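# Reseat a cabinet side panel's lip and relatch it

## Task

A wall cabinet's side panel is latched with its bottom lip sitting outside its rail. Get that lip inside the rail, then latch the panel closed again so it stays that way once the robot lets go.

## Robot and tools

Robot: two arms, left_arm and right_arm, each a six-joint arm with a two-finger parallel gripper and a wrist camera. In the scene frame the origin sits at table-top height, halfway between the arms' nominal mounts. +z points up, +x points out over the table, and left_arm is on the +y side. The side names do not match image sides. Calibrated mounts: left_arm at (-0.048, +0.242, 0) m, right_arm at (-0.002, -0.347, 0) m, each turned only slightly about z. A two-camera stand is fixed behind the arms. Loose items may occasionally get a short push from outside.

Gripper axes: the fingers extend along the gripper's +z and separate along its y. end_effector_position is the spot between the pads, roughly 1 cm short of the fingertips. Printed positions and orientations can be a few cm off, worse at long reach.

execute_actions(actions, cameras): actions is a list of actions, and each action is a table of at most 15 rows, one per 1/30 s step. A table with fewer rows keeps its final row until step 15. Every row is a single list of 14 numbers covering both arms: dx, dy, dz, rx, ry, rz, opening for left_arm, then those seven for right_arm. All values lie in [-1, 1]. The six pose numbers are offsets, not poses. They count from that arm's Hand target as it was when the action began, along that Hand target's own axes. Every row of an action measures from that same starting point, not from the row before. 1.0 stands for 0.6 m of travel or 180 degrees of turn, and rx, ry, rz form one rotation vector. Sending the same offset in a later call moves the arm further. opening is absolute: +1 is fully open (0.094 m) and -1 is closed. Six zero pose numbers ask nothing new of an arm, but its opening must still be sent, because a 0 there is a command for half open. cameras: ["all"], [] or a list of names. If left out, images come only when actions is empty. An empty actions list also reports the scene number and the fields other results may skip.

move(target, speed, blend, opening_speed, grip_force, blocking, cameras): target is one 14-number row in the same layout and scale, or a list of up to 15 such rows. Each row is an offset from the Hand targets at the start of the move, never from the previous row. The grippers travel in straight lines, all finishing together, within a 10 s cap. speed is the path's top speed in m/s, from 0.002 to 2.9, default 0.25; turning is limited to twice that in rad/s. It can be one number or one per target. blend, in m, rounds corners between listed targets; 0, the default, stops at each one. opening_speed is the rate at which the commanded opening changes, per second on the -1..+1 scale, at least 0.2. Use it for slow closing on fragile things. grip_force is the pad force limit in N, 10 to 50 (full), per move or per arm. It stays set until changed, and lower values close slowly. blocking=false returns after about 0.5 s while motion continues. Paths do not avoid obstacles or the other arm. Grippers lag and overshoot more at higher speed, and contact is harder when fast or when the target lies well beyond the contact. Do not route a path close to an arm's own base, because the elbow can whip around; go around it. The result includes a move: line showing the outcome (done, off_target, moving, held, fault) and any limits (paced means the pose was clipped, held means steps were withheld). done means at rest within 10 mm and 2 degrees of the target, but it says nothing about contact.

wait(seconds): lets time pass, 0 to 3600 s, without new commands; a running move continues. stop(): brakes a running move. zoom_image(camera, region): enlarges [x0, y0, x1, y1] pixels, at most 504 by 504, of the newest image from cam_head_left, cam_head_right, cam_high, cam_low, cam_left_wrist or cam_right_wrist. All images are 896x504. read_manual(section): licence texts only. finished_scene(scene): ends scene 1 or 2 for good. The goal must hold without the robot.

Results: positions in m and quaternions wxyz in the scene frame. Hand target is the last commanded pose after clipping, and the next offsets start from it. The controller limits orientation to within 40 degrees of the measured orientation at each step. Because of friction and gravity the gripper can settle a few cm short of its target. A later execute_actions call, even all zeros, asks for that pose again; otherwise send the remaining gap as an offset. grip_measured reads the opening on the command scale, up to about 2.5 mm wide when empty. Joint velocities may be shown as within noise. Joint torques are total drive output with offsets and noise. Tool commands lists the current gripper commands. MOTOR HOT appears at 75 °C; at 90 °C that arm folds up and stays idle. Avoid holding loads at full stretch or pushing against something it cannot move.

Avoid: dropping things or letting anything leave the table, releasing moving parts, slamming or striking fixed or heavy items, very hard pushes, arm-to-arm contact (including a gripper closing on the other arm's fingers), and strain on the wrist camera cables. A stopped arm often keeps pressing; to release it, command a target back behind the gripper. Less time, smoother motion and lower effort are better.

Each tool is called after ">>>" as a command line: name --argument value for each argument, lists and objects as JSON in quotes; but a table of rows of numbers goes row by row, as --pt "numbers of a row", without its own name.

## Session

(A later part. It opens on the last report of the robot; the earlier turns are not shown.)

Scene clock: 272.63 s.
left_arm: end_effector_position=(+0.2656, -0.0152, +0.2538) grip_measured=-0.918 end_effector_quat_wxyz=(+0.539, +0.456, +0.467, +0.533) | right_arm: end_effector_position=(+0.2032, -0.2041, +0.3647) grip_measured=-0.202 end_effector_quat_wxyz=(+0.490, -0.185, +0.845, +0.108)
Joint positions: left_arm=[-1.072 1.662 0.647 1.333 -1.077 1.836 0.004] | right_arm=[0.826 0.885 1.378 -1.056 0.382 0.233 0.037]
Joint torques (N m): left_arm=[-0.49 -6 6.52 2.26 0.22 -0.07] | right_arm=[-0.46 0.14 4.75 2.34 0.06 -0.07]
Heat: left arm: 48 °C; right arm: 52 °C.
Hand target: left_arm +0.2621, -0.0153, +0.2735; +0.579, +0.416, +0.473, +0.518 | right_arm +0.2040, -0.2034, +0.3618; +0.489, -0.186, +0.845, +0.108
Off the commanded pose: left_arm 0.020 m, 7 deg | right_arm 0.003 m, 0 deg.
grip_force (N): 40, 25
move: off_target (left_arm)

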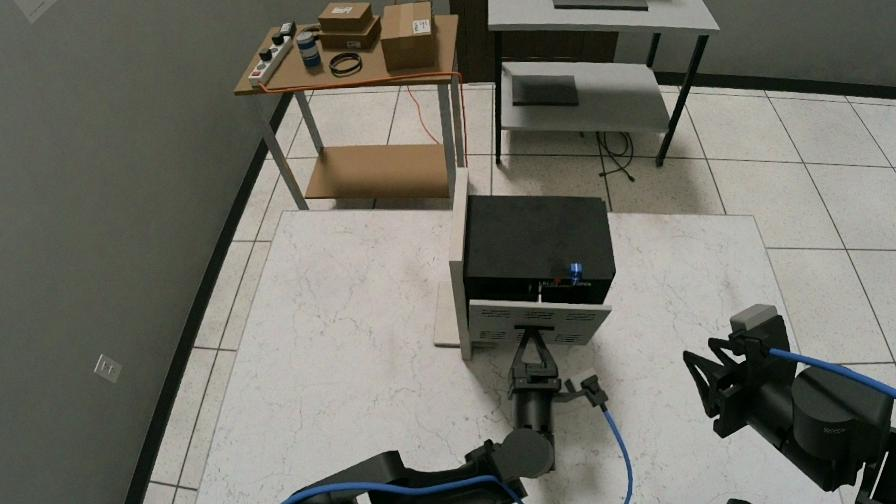

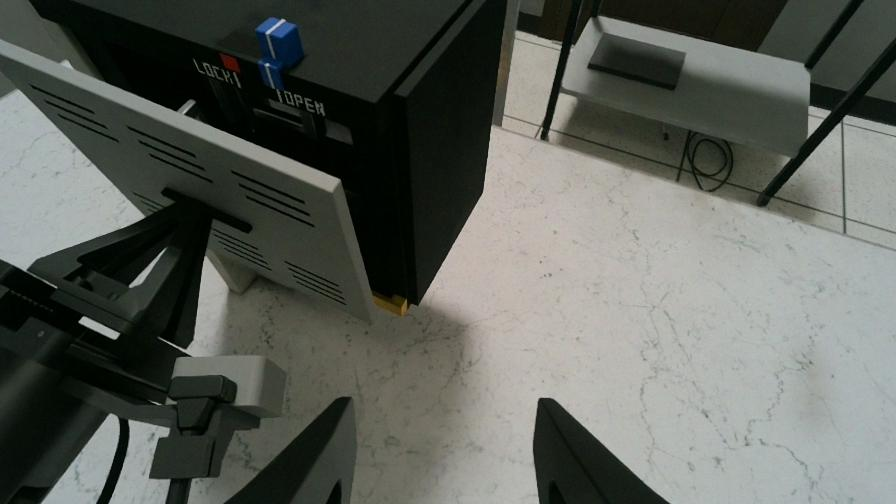

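>>> move --pt "-0.004 0.019 0.004 0 0 0 -1 0 0 0 0 0 0 -0.2" --pt "-0.006 0.011 0.057 0 0 0 -1 0 0 0 0 0 0 -0.2" --speed 0.08 --cameras '["cam_head_left","cam_right_wrist"]'

>>> zoom_image --camera "cam_head_left" --region '[430, 230, 650, 390]'

>>> zoom_image --camera "cam_right_wrist" --region '[250, 130, 450, 350]'

Scene clock: 281.10 s.
left_arm: end_effector_position=(+0.2886, -0.0124, +0.2545) grip_measured=-0.918 end_effector_quat_wxyz=(+0.533, +0.462, +0.466, +0.534) | right_arm: end_effector_position=(+0.2032, -0.2041, +0.3647) grip_measured=-0.202 end_effector_quat_wxyz=(+0.490, -0.185, +0.845, +0.108)
Joint positions: left_arm=[-1 1.668 0.687 1.244 -1.009 1.792 0.004] | right_arm=[0.826 0.885 1.378 -1.056 0.382 0.233 0.037]
Joint torques (N m): left_arm=[0.91 -6.3 10.84 1.91 0.33 -0.08] | right_arm=[-0.49 0.18 4.75 2.35 0.06 -0.08]
Heat: left arm: 47 °C; right arm: 52 °C.
Hand target: left_arm +0.2941, -0.0177, +0.2874; +0.579, +0.415, +0.473, +0.518 | right_arm +0.2040, -0.2034, +0.3618; +0.489, -0.186, +0.845, +0.108
Off the commanded pose: left_arm 0.034 m, 8 deg | right_arm 0.003 m, 0 deg.
grip_force (N): 40, 25
move: off_target (left_arm)

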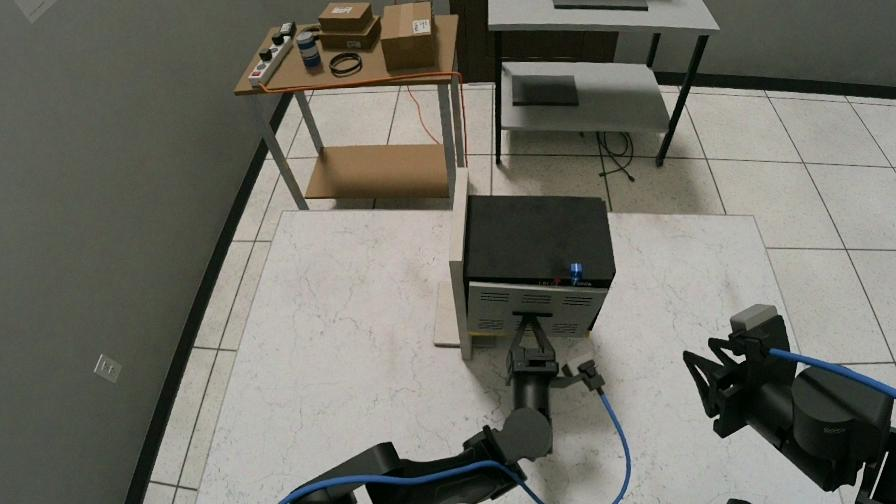

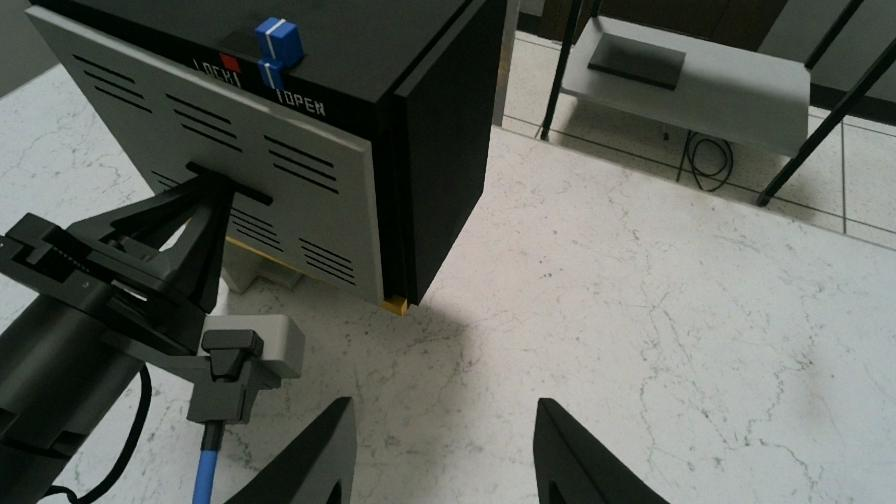

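Scaled by 2.291.

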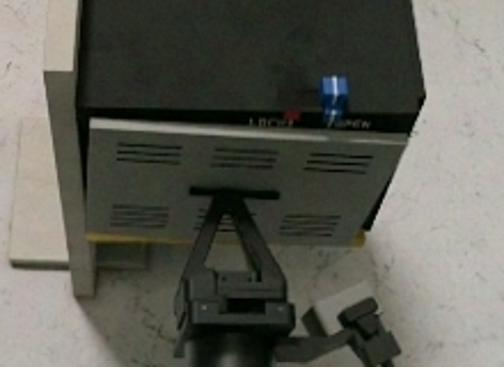

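Scaled by 2.291.

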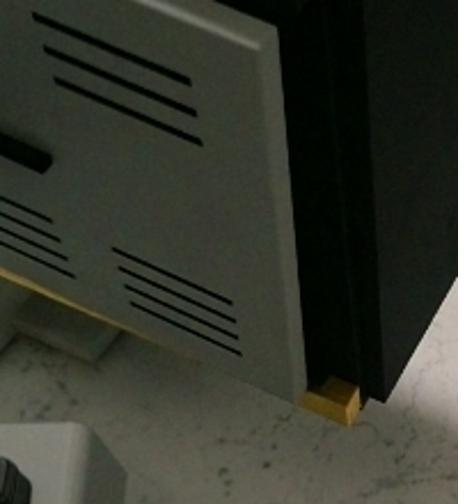

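>>> move --pt "0 0 0.002 0 0 -0.018 -1 0 0 0 0 0 0 -0.2" --pt "0.002 -0.03 -0.001 0 0 -0.018 -1 0 0 0 0 0 0 -0.2" --speed 0.06 --cameras '["cam_head_left","cam_right_wrist"]'

>>> zoom_image --camera "cam_head_left" --region '[430, 230, 650, 390]'

>>> zoom_image --camera "cam_right_wrist" --region '[250, 130, 450, 350]'

Scene clock: 290.97 s.
left_arm: end_effector_position=(+0.2934, -0.0169, +0.2376) grip_measured=-0.918 end_effector_quat_wxyz=(+0.543, +0.456, +0.479, +0.519) | right_arm: end_effector_position=(+0.2032, -0.2041, +0.3647) grip_measured=-0.202 end_effector_quat_wxyz=(+0.490, -0.185, +0.845, +0.108)
Joint positions: left_arm=[-0.994 1.729 0.687 1.28 -1.003 1.725 0.004] | right_arm=[0.826 0.885 1.378 -1.056 0.382 0.233 0.037]
Joint torques (N m): left_arm=[1.07 -6.8 8.99 2.3 0.32 -0.15] | right_arm=[-0.46 0.18 4.75 2.35 0.06 -0.08]
Heat: left arm: 48 °C; right arm: 52 °C.
Hand target: left_arm +0.2973, -0.0187, +0.2697; +0.594, +0.402, +0.485, +0.501 | right_arm +0.2040, -0.2034, +0.3618; +0.489, -0.186, +0.845, +0.108
Off the commanded pose: left_arm 0.032 m, 9 deg | right_arm 0.003 m, 0 deg.
grip_force (N): 40, 25
move: off_target (left_arm)

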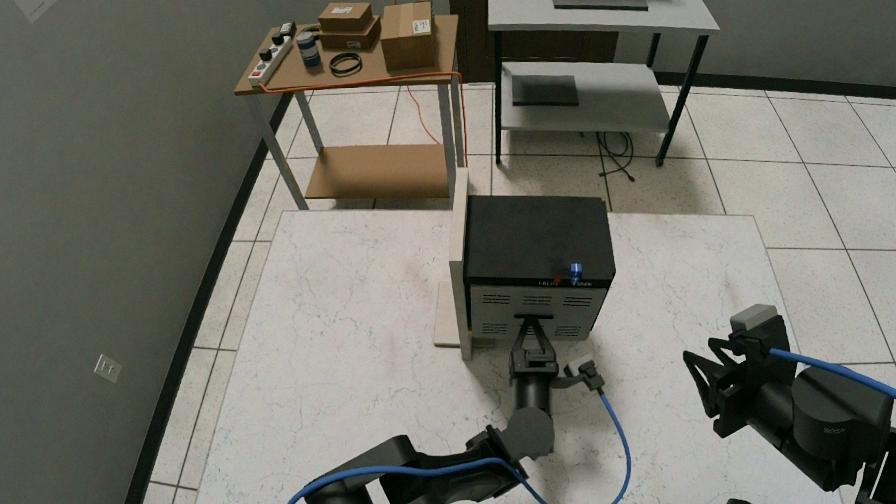

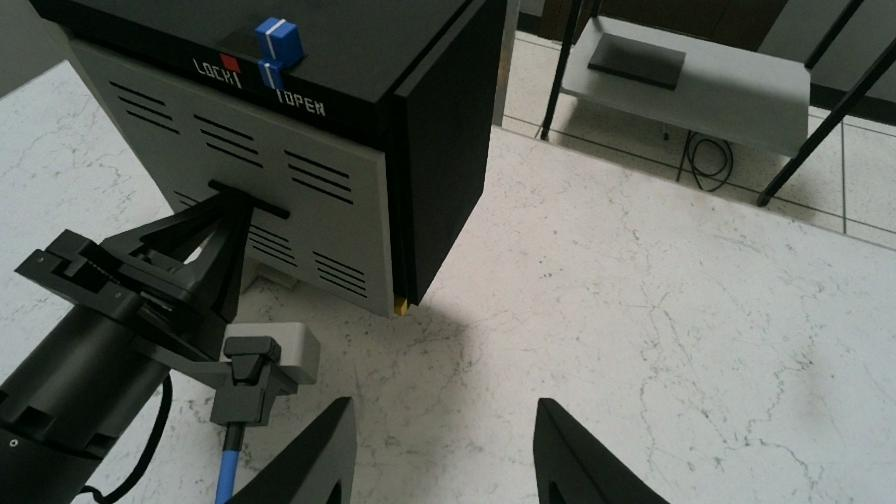

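Scaled by 2.291.

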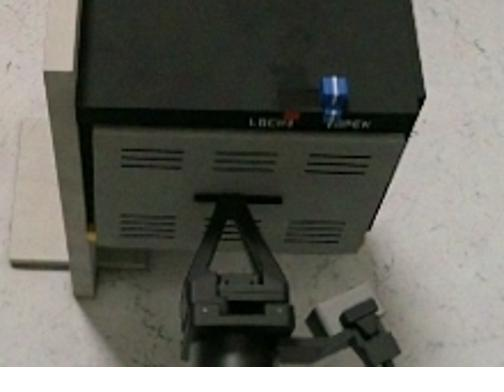

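Scaled by 2.291.

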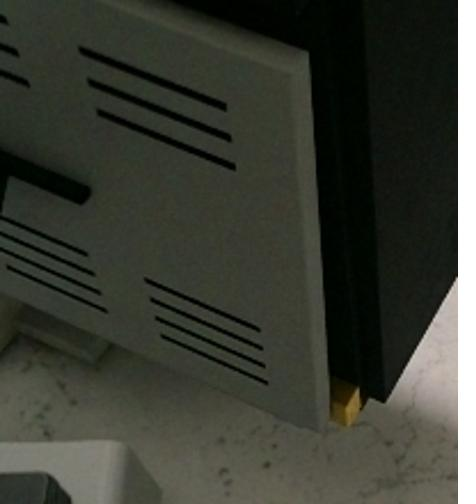

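>>> move --pt "-0.004 0.072 -0.058 -0.072 0 0 -1 0 0 0 0 0 0 -0.2" --pt "0 0.052 -0.063 -0.072 0 0 -1 0 0 0 0 0 0 -0.2" --speed 0.12 --cameras '["cam_head_left","cam_right_wrist"]'

>>> zoom_image --camera "cam_right_wrist" --region '[250, 130, 450, 350]'

Scene clock: 310.30 s.
left_arm: end_effector_position=(+0.2628, -0.0199, +0.2643) grip_measured=-0.918 end_effector_quat_wxyz=(+0.564, +0.442, +0.448, +0.534) | right_arm: end_effector_position=(+0.2032, -0.2041, +0.3647) grip_measured=-0.202 end_effector_quat_wxyz=(+0.490, -0.185, +0.845, +0.108)
Joint positions: left_arm=[-1.075 1.692 0.645 1.464 -1.037 1.902 0.004] | right_arm=[0.826 0.885 1.378 -1.056 0.382 0.233 0.037]
Joint torques (N m): left_arm=[-0.61 -8.34 5.29 2.32 0.31 -0.17] | right_arm=[-0.49 0.14 4.79 2.34 0.06 -0.07]
Motor temperatures (°C): left_arm=[34 38 47 48 32 34 34] | right_arm=[31 34 41 53 34 30 30]
Heat: left arm: 48 °C; right arm: 53 °C.
Hand target: left_arm +0.2539, -0.0136, +0.2919; +0.635, +0.332, +0.425, +0.552 | right_arm +0.2040, -0.2034, +0.3618; +0.489, -0.186, +0.845, +0.108
Off the commanded pose: left_arm 0.030 m, 15 deg | right_arm 0.003 m, 0 deg.
joint sent to its limit (left arm) — joint 4 (wrist pitch), upper limit. The joint targets are off in orientation, not in position.
grip_force (N): 40, 25
move: off_target (left_arm)

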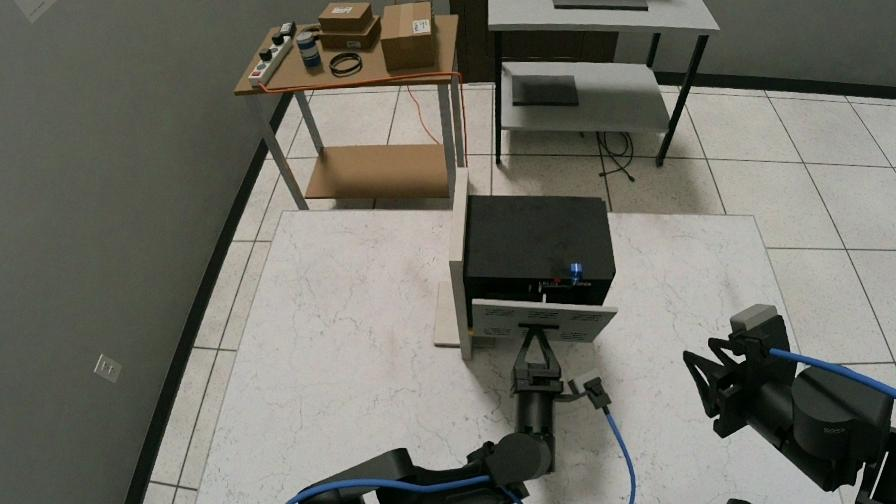

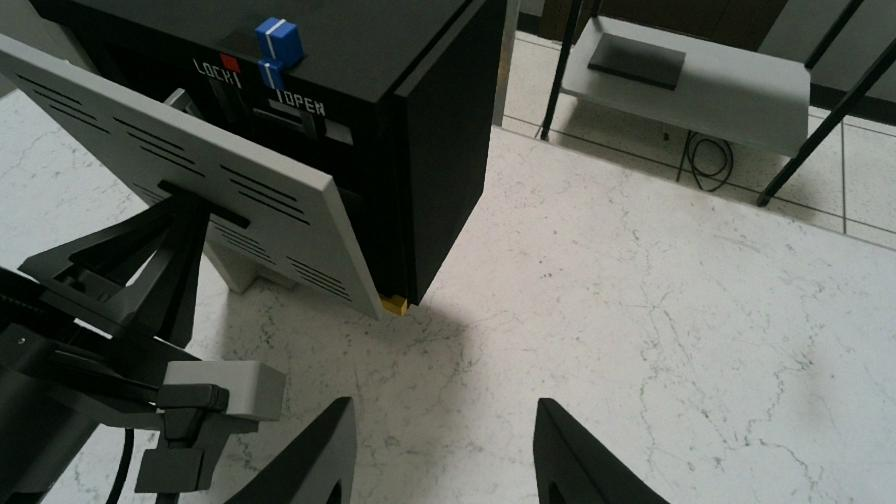

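Scaled by 2.291.

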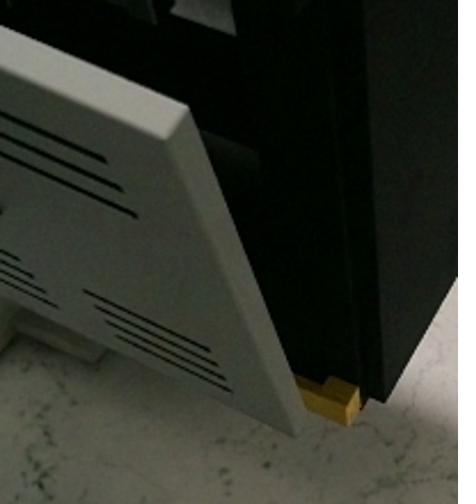

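>>> move --pt "0.008 0.001 0 -0.001 0.005 0.002 -1 0 0 0 0 0 0 -0.2" --pt "0.010 -0.021 0.0375 0.015 0.005 0.002 -1 0 0 0 0 0 0 -0.2" --speed 0.08 --cameras '["cam_head_left","cam_right_wrist"]'

>>> zoom_image --camera "cam_right_wrist" --region '[250, 130, 450, 350]'

>>> zoom_image --camera "cam_head_left" --region '[430, 230, 650, 390]'

Scene clock: 326.03 s.
left_arm: end_effector_position=(+0.2795, -0.0064, +0.2560) grip_measured=-0.918 end_effector_quat_wxyz=(+0.553, +0.436, +0.458, +0.543) | right_arm: end_effector_position=(+0.2032, -0.2041, +0.3647) grip_measured=-0.202 end_effector_quat_wxyz=(+0.490, -0.185, +0.845, +0.108)
Joint positions: left_arm=[-1.013 1.715 0.641 1.464 -1.015 1.873 0.004] | right_arm=[0.826 0.885 1.378 -1.056 0.382 0.233 0.037]
Joint torques (N m): left_arm=[0.58 -6.17 8.88 2.36 0.45 -0.14] | right_arm=[-0.46 0.18 4.79 2.35 0.06 -0.09]
Heat: left arm: 50 °C; right arm: 53 °C.
Hand target: left_arm +0.2797, -0.0087, +0.2891; +0.622, +0.344, +0.442, +0.547 | right_arm +0.2040, -0.2034, +0.3618; +0.489, -0.186, +0.845, +0.108
Off the commanded pose: left_arm 0.033 m, 13 deg | right_arm 0.003 m, 0 deg.
joint sent to its limit (left arm) — joint 4 (wrist pitch), upper limit. The joint targets are off in orientation, not in position.
grip_force (N): 40, 25
move: off_target (left_arm)

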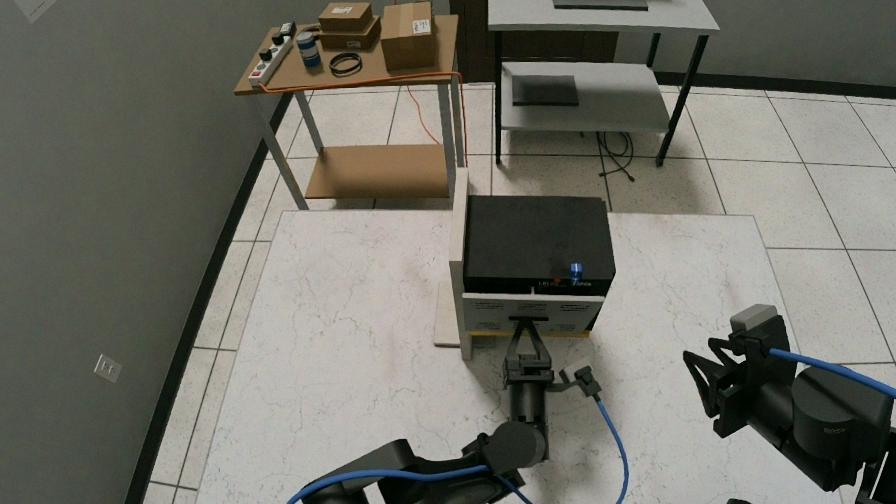

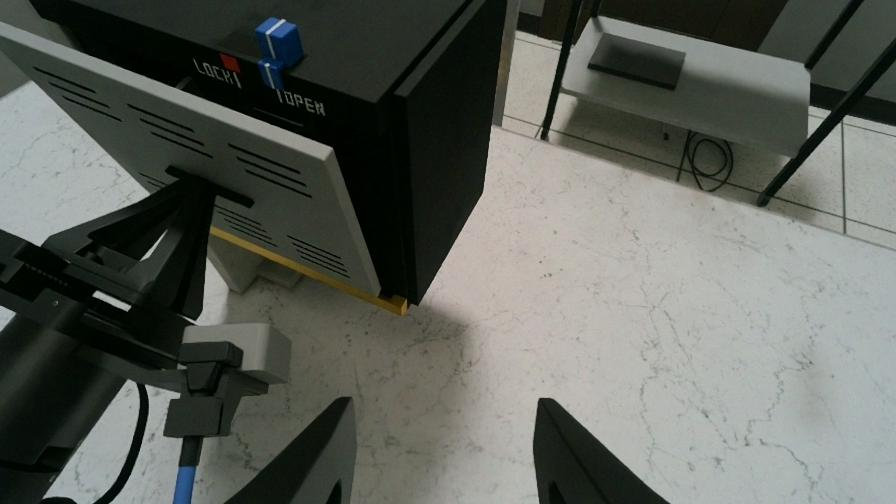

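Scaled by 2.291.

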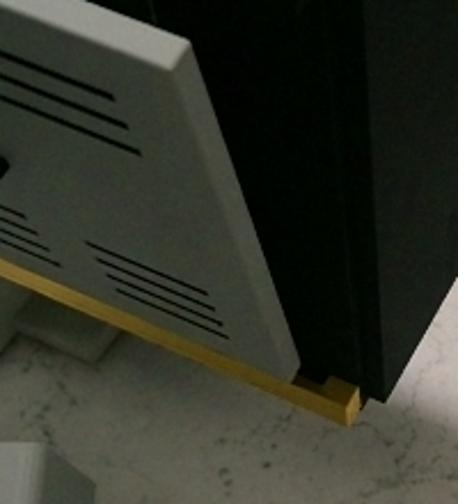

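Scaled by 2.291.

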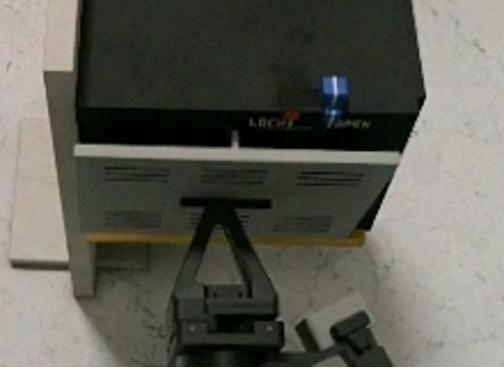

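>>> move --pt "-0.015 -0.002 -0.001 0 0 0 -1 0 0 0 0 0 0 -0.2" --pt "-0.015 -0.006 0.008 0 0 0 -1 0 0 0 0 0 0 -0.2" --pt "-0.009 -0.035 0 0 0 0 -1 0 0 0 0 0 0 -0.2" --speed 0.06 --cameras '["cam_head_left","cam_right_wrist"]'

>>> zoom_image --camera "cam_right_wrist" --region '[250, 130, 450, 350]'

>>> zoom_image --camera "cam_head_left" --region '[430, 230, 650, 390]'

Scene clock: 341.43 s.
left_arm: end_effector_position=(+0.2867, -0.0150, +0.2432) grip_measured=-0.918 end_effector_quat_wxyz=(+0.556, +0.435, +0.466, +0.533) | right_arm: end_effector_position=(+0.2032, -0.2040, +0.3648) grip_measured=-0.202 end_effector_quat_wxyz=(+0.491, -0.185, +0.845, +0.108)
Joint positions: left_arm=[-1.008 1.776 0.67 1.467 -1.013 1.826 0.004] | right_arm=[0.826 0.885 1.378 -1.056 0.382 0.233 0.037]
Joint torques (N m): left_arm=[0.55 -6.05 8.29 2.34 0.39 -0.07] | right_arm=[-0.49 0.2 4.78 2.34 0.05 -0.08]
Heat: left arm: 51 °C; right arm: 53 °C.
Hand target: left_arm +0.2876, -0.0174, +0.2708; +0.622, +0.344, +0.442, +0.547 | right_arm +0.2040, -0.2034, +0.3619; +0.489, -0.186, +0.845, +0.108
Off the commanded pose: left_arm 0.028 m, 13 deg | right_arm 0.003 m, 0 deg.
joint sent to its limit (left arm) — joint 4 (wrist pitch), upper limit. The joint targets are off in orientation, not in position.
grip_force (N): 40, 25
move: off_target (left_arm)

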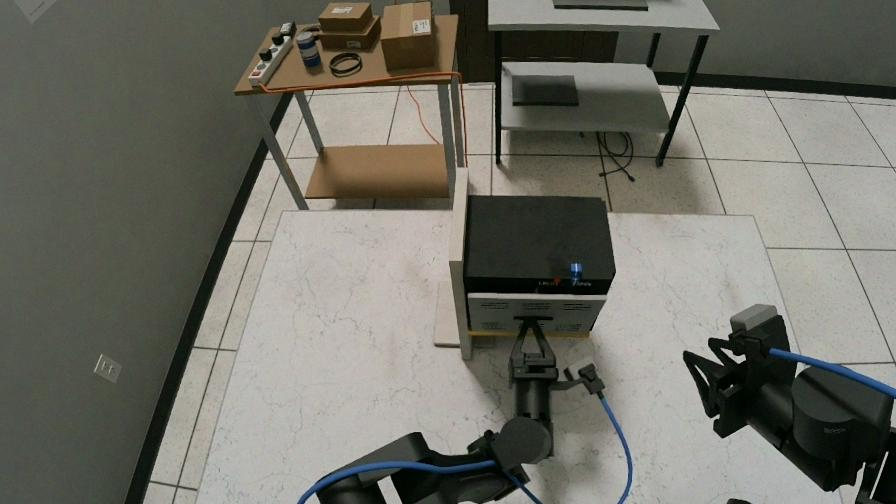

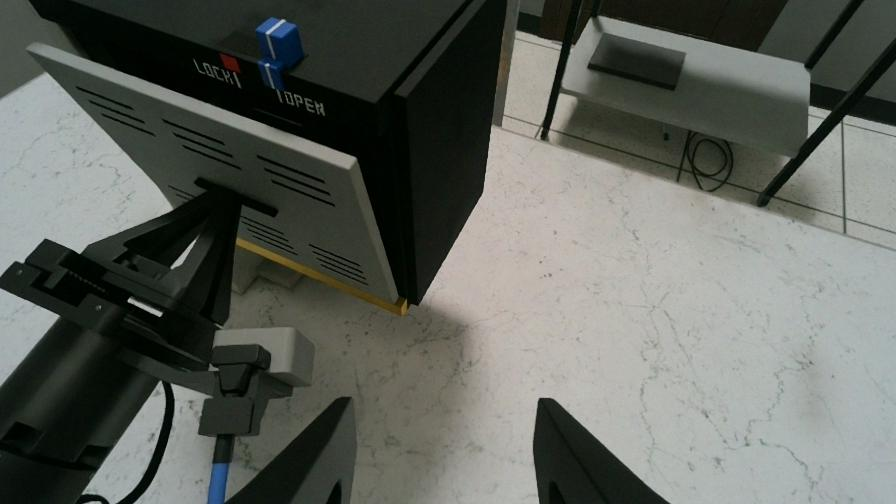

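Scaled by 2.291.

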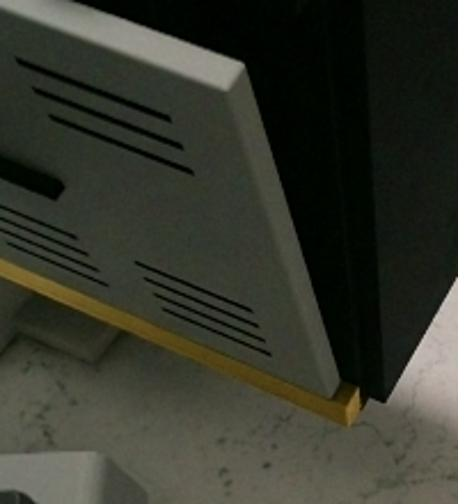

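Scaled by 2.291.

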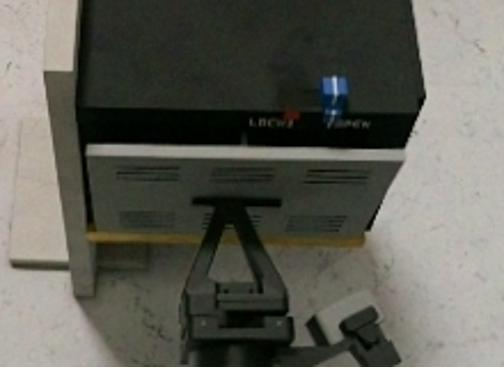

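>>> move --pt "0.000 -0.002 0.02 0.085 0 0 -1 0 0 0 0 0 0 -0.2" --pt "0.000 -0.010 0.036 0.122 0 0 -1 0 0 0 0 0 0 -0.2" --speed 0.08 --cameras '["cam_head_left","cam_right_wrist"]'

>>> zoom_image --camera "cam_right_wrist" --region '[250, 130, 450, 350]'

>>> zoom_image --camera "cam_head_left" --region '[430, 230, 650, 390]'

Scene clock: 350.87 s.
left_arm: end_effector_position=(+0.2999, -0.0156, +0.2473) grip_measured=-0.918 end_effector_quat_wxyz=(+0.513, +0.485, +0.527, +0.472) | right_arm: end_effector_position=(+0.2032, -0.2040, +0.3648) grip_measured=-0.202 end_effector_quat_wxyz=(+0.491, -0.185, +0.845, +0.108)
Joint positions: left_arm=[-0.977 1.565 0.798 0.716 -0.995 1.445 0.004] | right_arm=[0.826 0.885 1.378 -1.056 0.382 0.233 0.037]
Joint torques (N m): left_arm=[2.44 -7.16 11.07 1.49 0.27 -0.34] | right_arm=[-0.5 0.17 4.78 2.34 0.05 -0.08]
Heat: left arm: 50 °C; right arm: 54 °C.
Hand target: left_arm +0.3099, -0.0172, +0.2735; +0.545, +0.456, +0.538, +0.453 | right_arm +0.2040, -0.2034, +0.3619; +0.489, -0.186, +0.845, +0.108
Off the commanded pose: left_arm 0.028 m, 6 deg | right_arm 0.003 m, 0 deg.
grip_force (N): 40, 25
move: off_target (left_arm)

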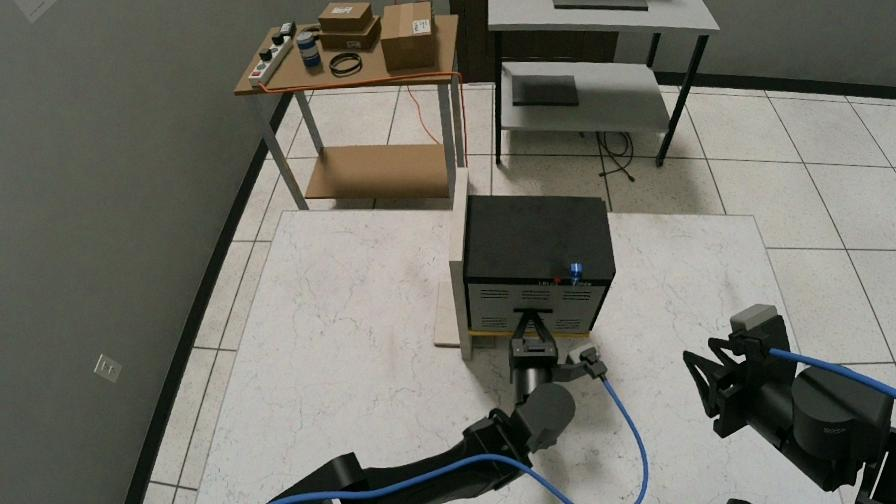

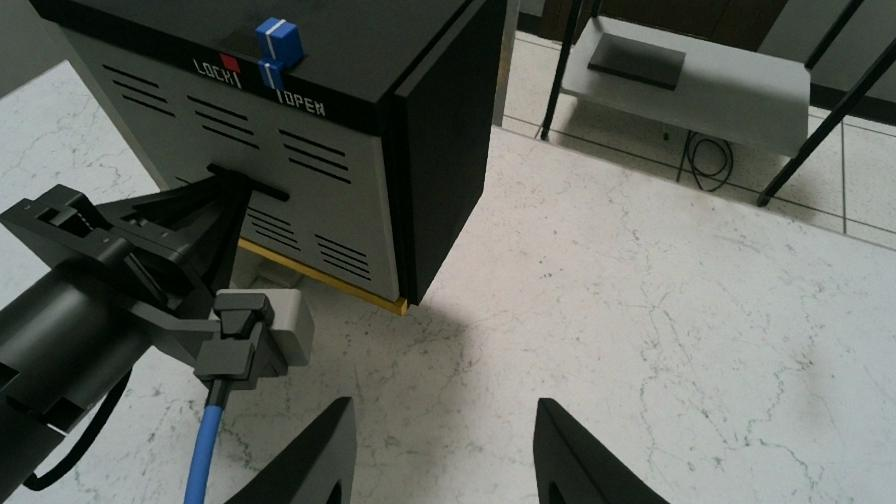

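Scaled by 2.291.

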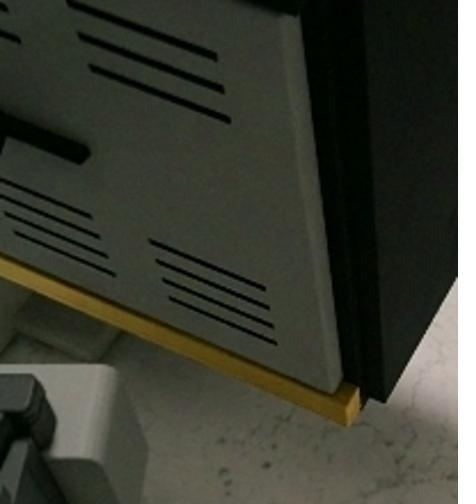

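Scaled by 2.291.

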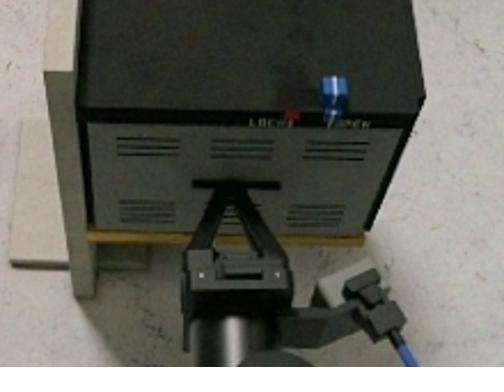

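>>> move --pt "0 -0.015 0.006 0 0 0 -1 -0.13 0.11 0.172 0 0 0 -0.3" --pt "0 -0.015 0.006 0 0 0 -1 -0.12 0.11 0.235 0 0 0 -0.3" --speed 0.12 --cameras '["cam_head_left","cam_right_wrist"]'

Scene clock: 360.10 s.
left_arm: end_effector_position=(+0.3001, -0.0156, +0.2475) grip_measured=-0.918 end_effector_quat_wxyz=(+0.514, +0.485, +0.527, +0.471) | right_arm: end_effector_position=(+0.3183, -0.0777, +0.3572) grip_measured=-0.298 end_effector_quat_wxyz=(+0.490, -0.185, +0.845, +0.108)
Joint positions: left_arm=[-0.976 1.564 0.798 0.715 -0.993 1.443 0.004] | right_arm=[0.799 1.424 1.61 -0.744 0.36 0.218 0.033]
Joint torques (N m): left_arm=[3 -4.86 10.48 1.79 0.33 -0.35] | right_arm=[-0.38 -5.52 6.01 2.36 0.04 -0.08]
Heat: left arm: 48 °C; right arm: 54 °C.
Hand target: left_arm +0.3135, -0.0189, +0.2645; +0.545, +0.456, +0.538, +0.453 | right_arm +0.3196, -0.0768, +0.3543; +0.490, -0.187, +0.845, +0.108
Off the commanded pose: left_arm 0.022 m, 5 deg | right_arm 0.003 m, 0 deg.
grip_force (N): 40, 25
move: off_target (left_arm)

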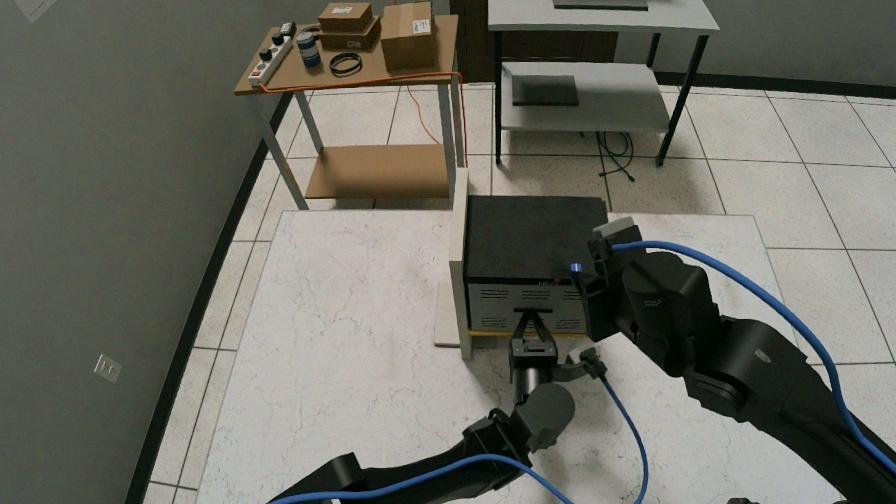

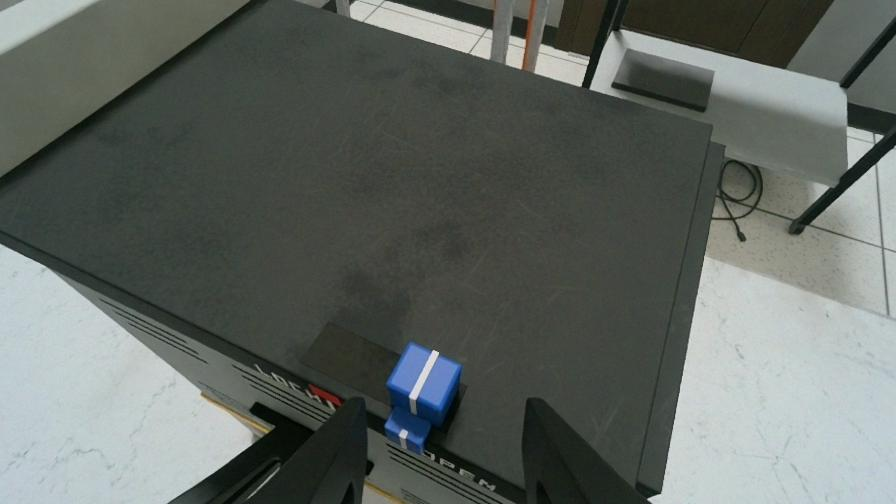

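>>> move --pt "0 0 0 0 0 0 -1 0.015 0.008 0.017 0 0 0 -0.3" --pt "0 0 0 0 0 0 -1 0.015 0.008 0.017 0 0 0 -0.65" --pt "0 0 0 0 0 0 -1 -0.003 0.083 0.048 0 0 0 -0.65" --speed 0.08 --cameras '["cam_head_left","cam_right_wrist"]'

Scene clock: 367.57 s.
left_arm: end_effector_position=(+0.3001, -0.0156, +0.2475) grip_measured=-0.918 end_effector_quat_wxyz=(+0.514, +0.485, +0.527, +0.471) | right_arm: end_effector_position=(+0.3209, -0.0421, +0.3408) grip_measured=-0.648 end_effector_quat_wxyz=(+0.491, -0.178, +0.849, +0.081)
Joint positions: left_arm=[-0.976 1.564 0.798 0.715 -0.993 1.443 0.004] | right_arm=[0.897 1.542 1.666 -0.734 0.491 0.275 0.017]
Joint torques (N m): left_arm=[3 -4.85 10.48 1.8 0.32 -0.34] | right_arm=[0.88 -3.99 9.21 2.58 -0.23 0.04]
Motor temperatures (°C): left_arm=[34 36 48 47 32 34 34] | right_arm=[31 34 42 55 34 30 30]
Heat: left arm: 48 °C; right arm: 55 °C.
Hand target: left_arm +0.3135, -0.0189, +0.2645; +0.545, +0.456, +0.538, +0.453 | right_arm +0.3222, -0.0207, +0.3413; +0.489, -0.186, +0.845, +0.108
Off the commanded pose: left_arm 0.022 m, 5 deg | right_arm 0.021 m, 3 deg.
grip_force (N): 40, 25
move: off_target (right_arm)

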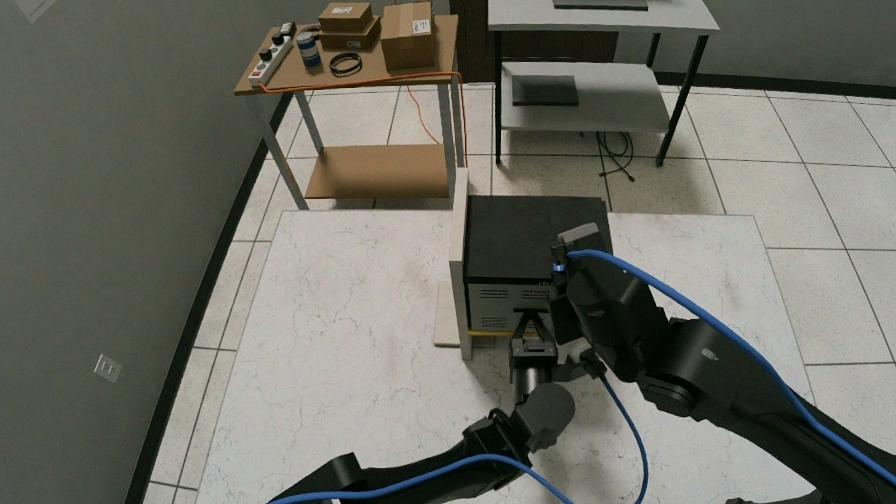

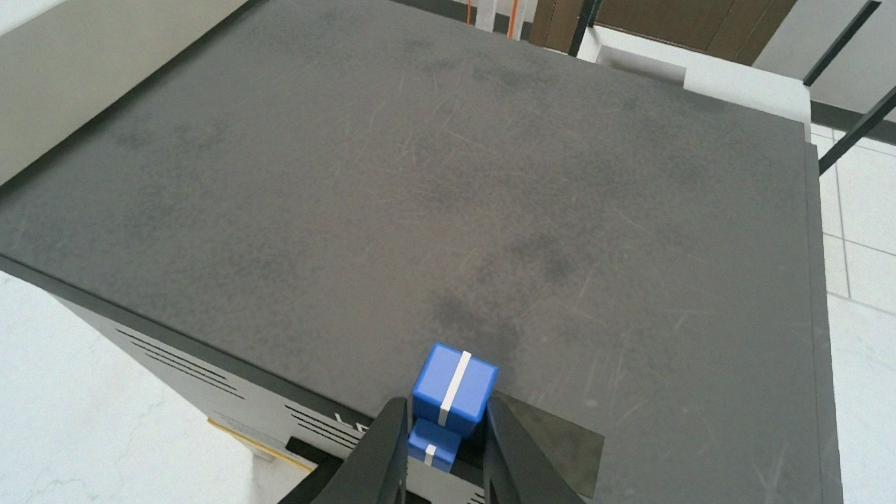

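>>> move --pt "0 0 0 0 0 0 -1 -0.004 0.023 0.009 0 0 0 -0.65" --pt "0 0 0 0 0 0 -1 0.005 -0.022 -0.010 0 0 0 -0.65" --pt "0 0 0 0 0 0 -1 0.005 -0.022 -0.010 0 0 0 -0.2" --pt "0 0 0 0 0 0 -1 -0.02 -0.05 -0.2 0 0 0 -0.2" --speed 0.12 --cameras '["cam_head_left","cam_right_wrist"]'

>>> zoom_image --camera "cam_right_wrist" --region '[200, 100, 600, 450]'

Scene clock: 375.60 s.
left_arm: end_effector_position=(+0.3001, -0.0156, +0.2475) grip_measured=-0.918 end_effector_quat_wxyz=(+0.514, +0.485, +0.527, +0.471) | right_arm: end_effector_position=(+0.2475, -0.0841, +0.3997) grip_measured=-0.202 end_effector_quat_wxyz=(+0.479, -0.196, +0.849, +0.104)
Joint positions: left_arm=[-0.976 1.564 0.798 0.715 -0.993 1.443 0.004] | right_arm=[1.006 1.389 1.822 -1.073 0.515 0.339 0.037]
Joint torques (N m): left_arm=[3.02 -4.85 10.54 1.79 0.32 -0.35] | right_arm=[0.36 -5.11 8.4 2 0.32 0.07]
Motor temperatures (°C): left_arm=[34 36 48 46 32 34 34] | right_arm=[31 34 43 55 34 30 30]
Heat: left arm: 48 °C; right arm: 55 °C.
Hand target: left_arm +0.3135, -0.0189, +0.2645; +0.545, +0.456, +0.538, +0.453 | right_arm +0.2458, -0.0893, +0.4115; +0.489, -0.186, +0.845, +0.108
Off the commanded pose: left_arm 0.022 m, 5 deg | right_arm 0.013 m, 2 deg.
grip_force (N): 40, 25
move: off_target (right_arm)

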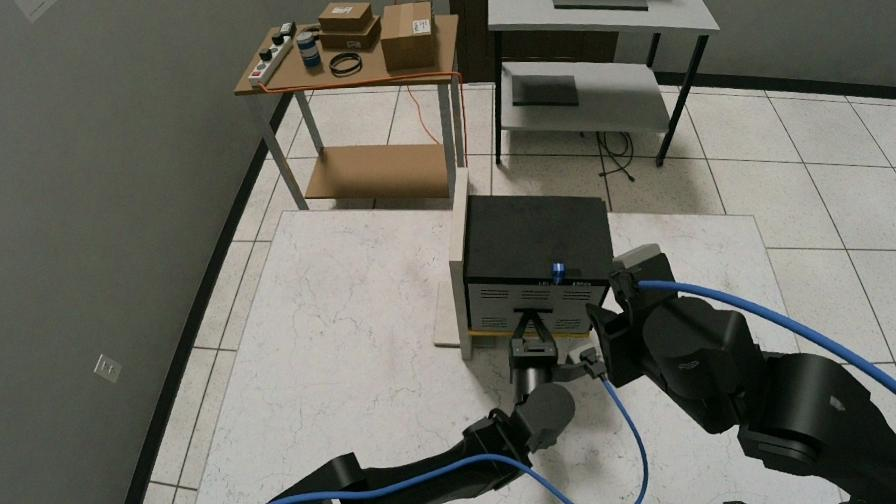

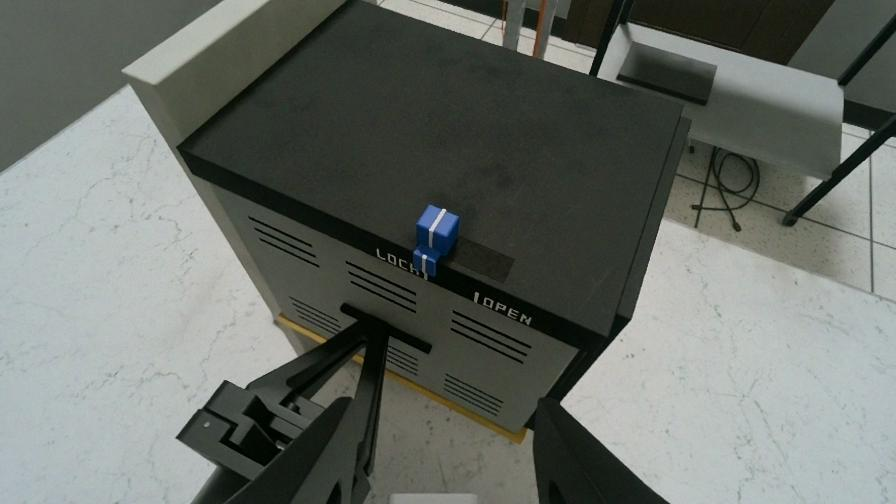

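Scaled by 1.260.

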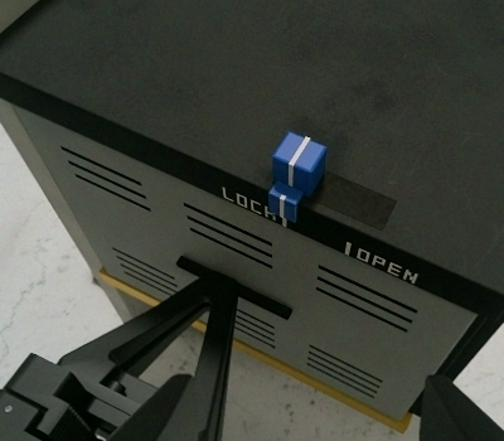

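>>> move --pt "0 0 -0.02 0 0 0 -1 0 0 0 0 0 0 -0.2" --pt "0 0 -0.02 0 0 0 -0.2 0 0 0 0 0 0 -0.2" --pt "0 0 -0.15 0 0 0 -0.2 0 0 0 0 0 0 -0.2" --speed 0.12 --opening_speed 1 --cameras '["cam_head_left","cam_right_wrist","cam_left_wrist"]'

Scene clock: 382.07 s.
left_arm: end_effector_position=(+0.2266, -0.0239, +0.2606) grip_measured=-0.202 end_effector_quat_wxyz=(+0.537, +0.468, +0.532, +0.458) | right_arm: end_effector_position=(+0.2475, -0.0842, +0.3997) grip_measured=-0.202 end_effector_quat_wxyz=(+0.479, -0.196, +0.849, +0.104)
Joint positions: left_arm=[-1.21 1.442 0.714 0.717 -1.216 1.417 0.037] | right_arm=[1.006 1.389 1.822 -1.073 0.515 0.339 0.037]
Joint torques (N m): left_arm=[-0.34 -6.52 5.29 1.53 -0.12 -0.08] | right_arm=[0.38 -5.14 8.36 2 0.33 0.07]
Motor temperatures (°C): left_arm=[34 36 48 46 32 34 34] | right_arm=[31 34 43 55 34 30 30]
Heat: left arm: 48 °C; right arm: 55 °C.
Hand target: left_arm +0.2235, -0.0178, +0.2641; +0.545, +0.456, +0.538, +0.453 | right_arm +0.2458, -0.0893, +0.4116; +0.489, -0.187, +0.845, +0.108
Off the commanded pose: left_arm 0.008 m, 2 deg | right_arm 0.013 m, 2 deg.
grip_force (N): 40, 25
move: done; target 2's new opening was sent with left_arm's hand 0.017 m and 5 deg from that target
Images, in order (width x height): cam_head_left 896x504, cam_left_wrist 896x504, cam_right_wrist 896x504.

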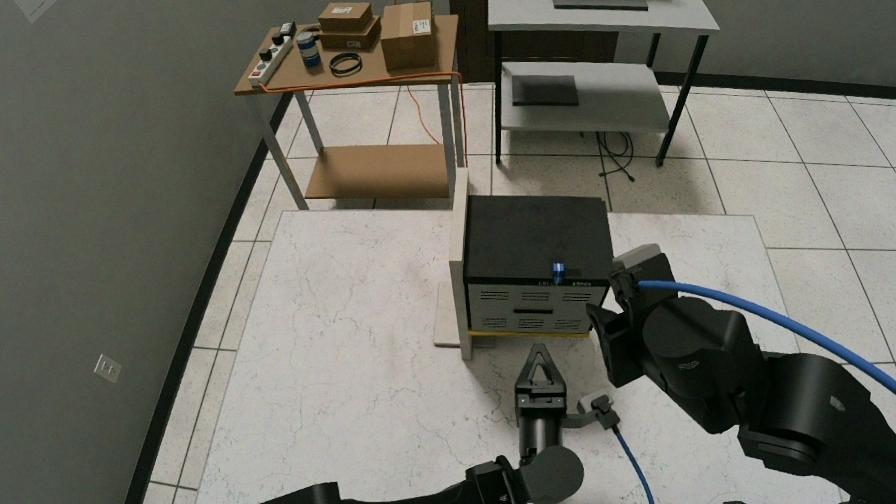

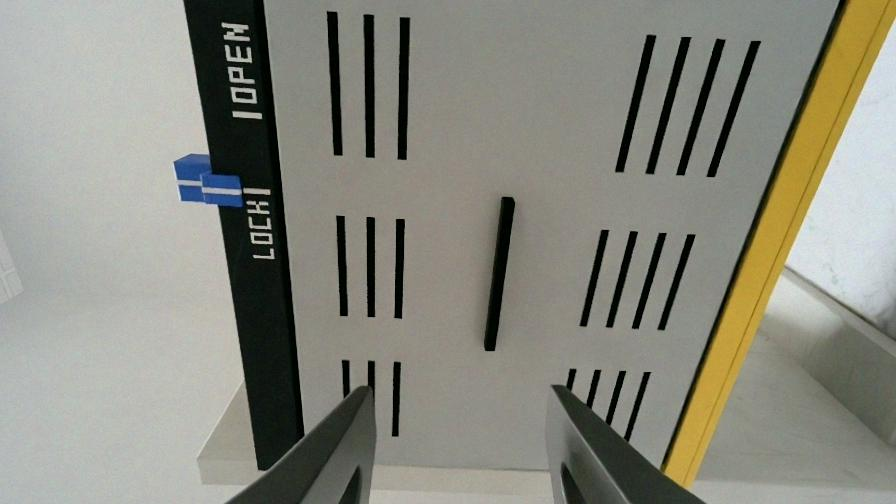

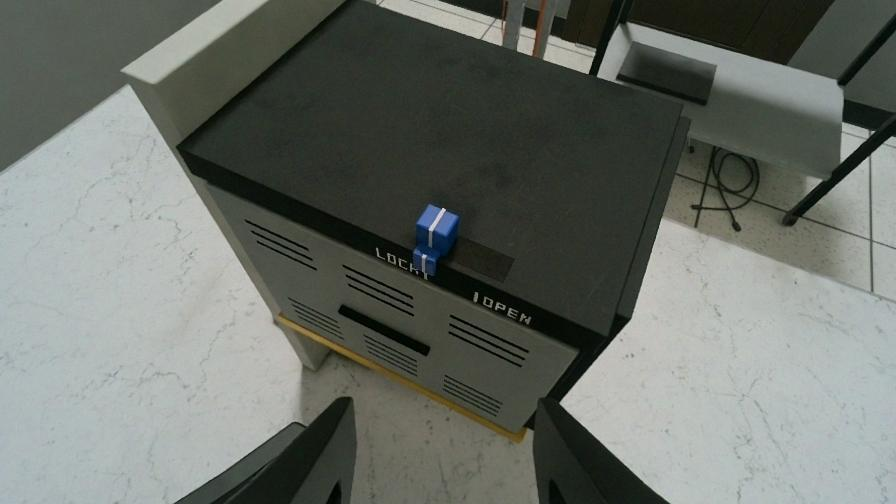

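>>> finished_scene --scene 1

The scene is finished: the task was done.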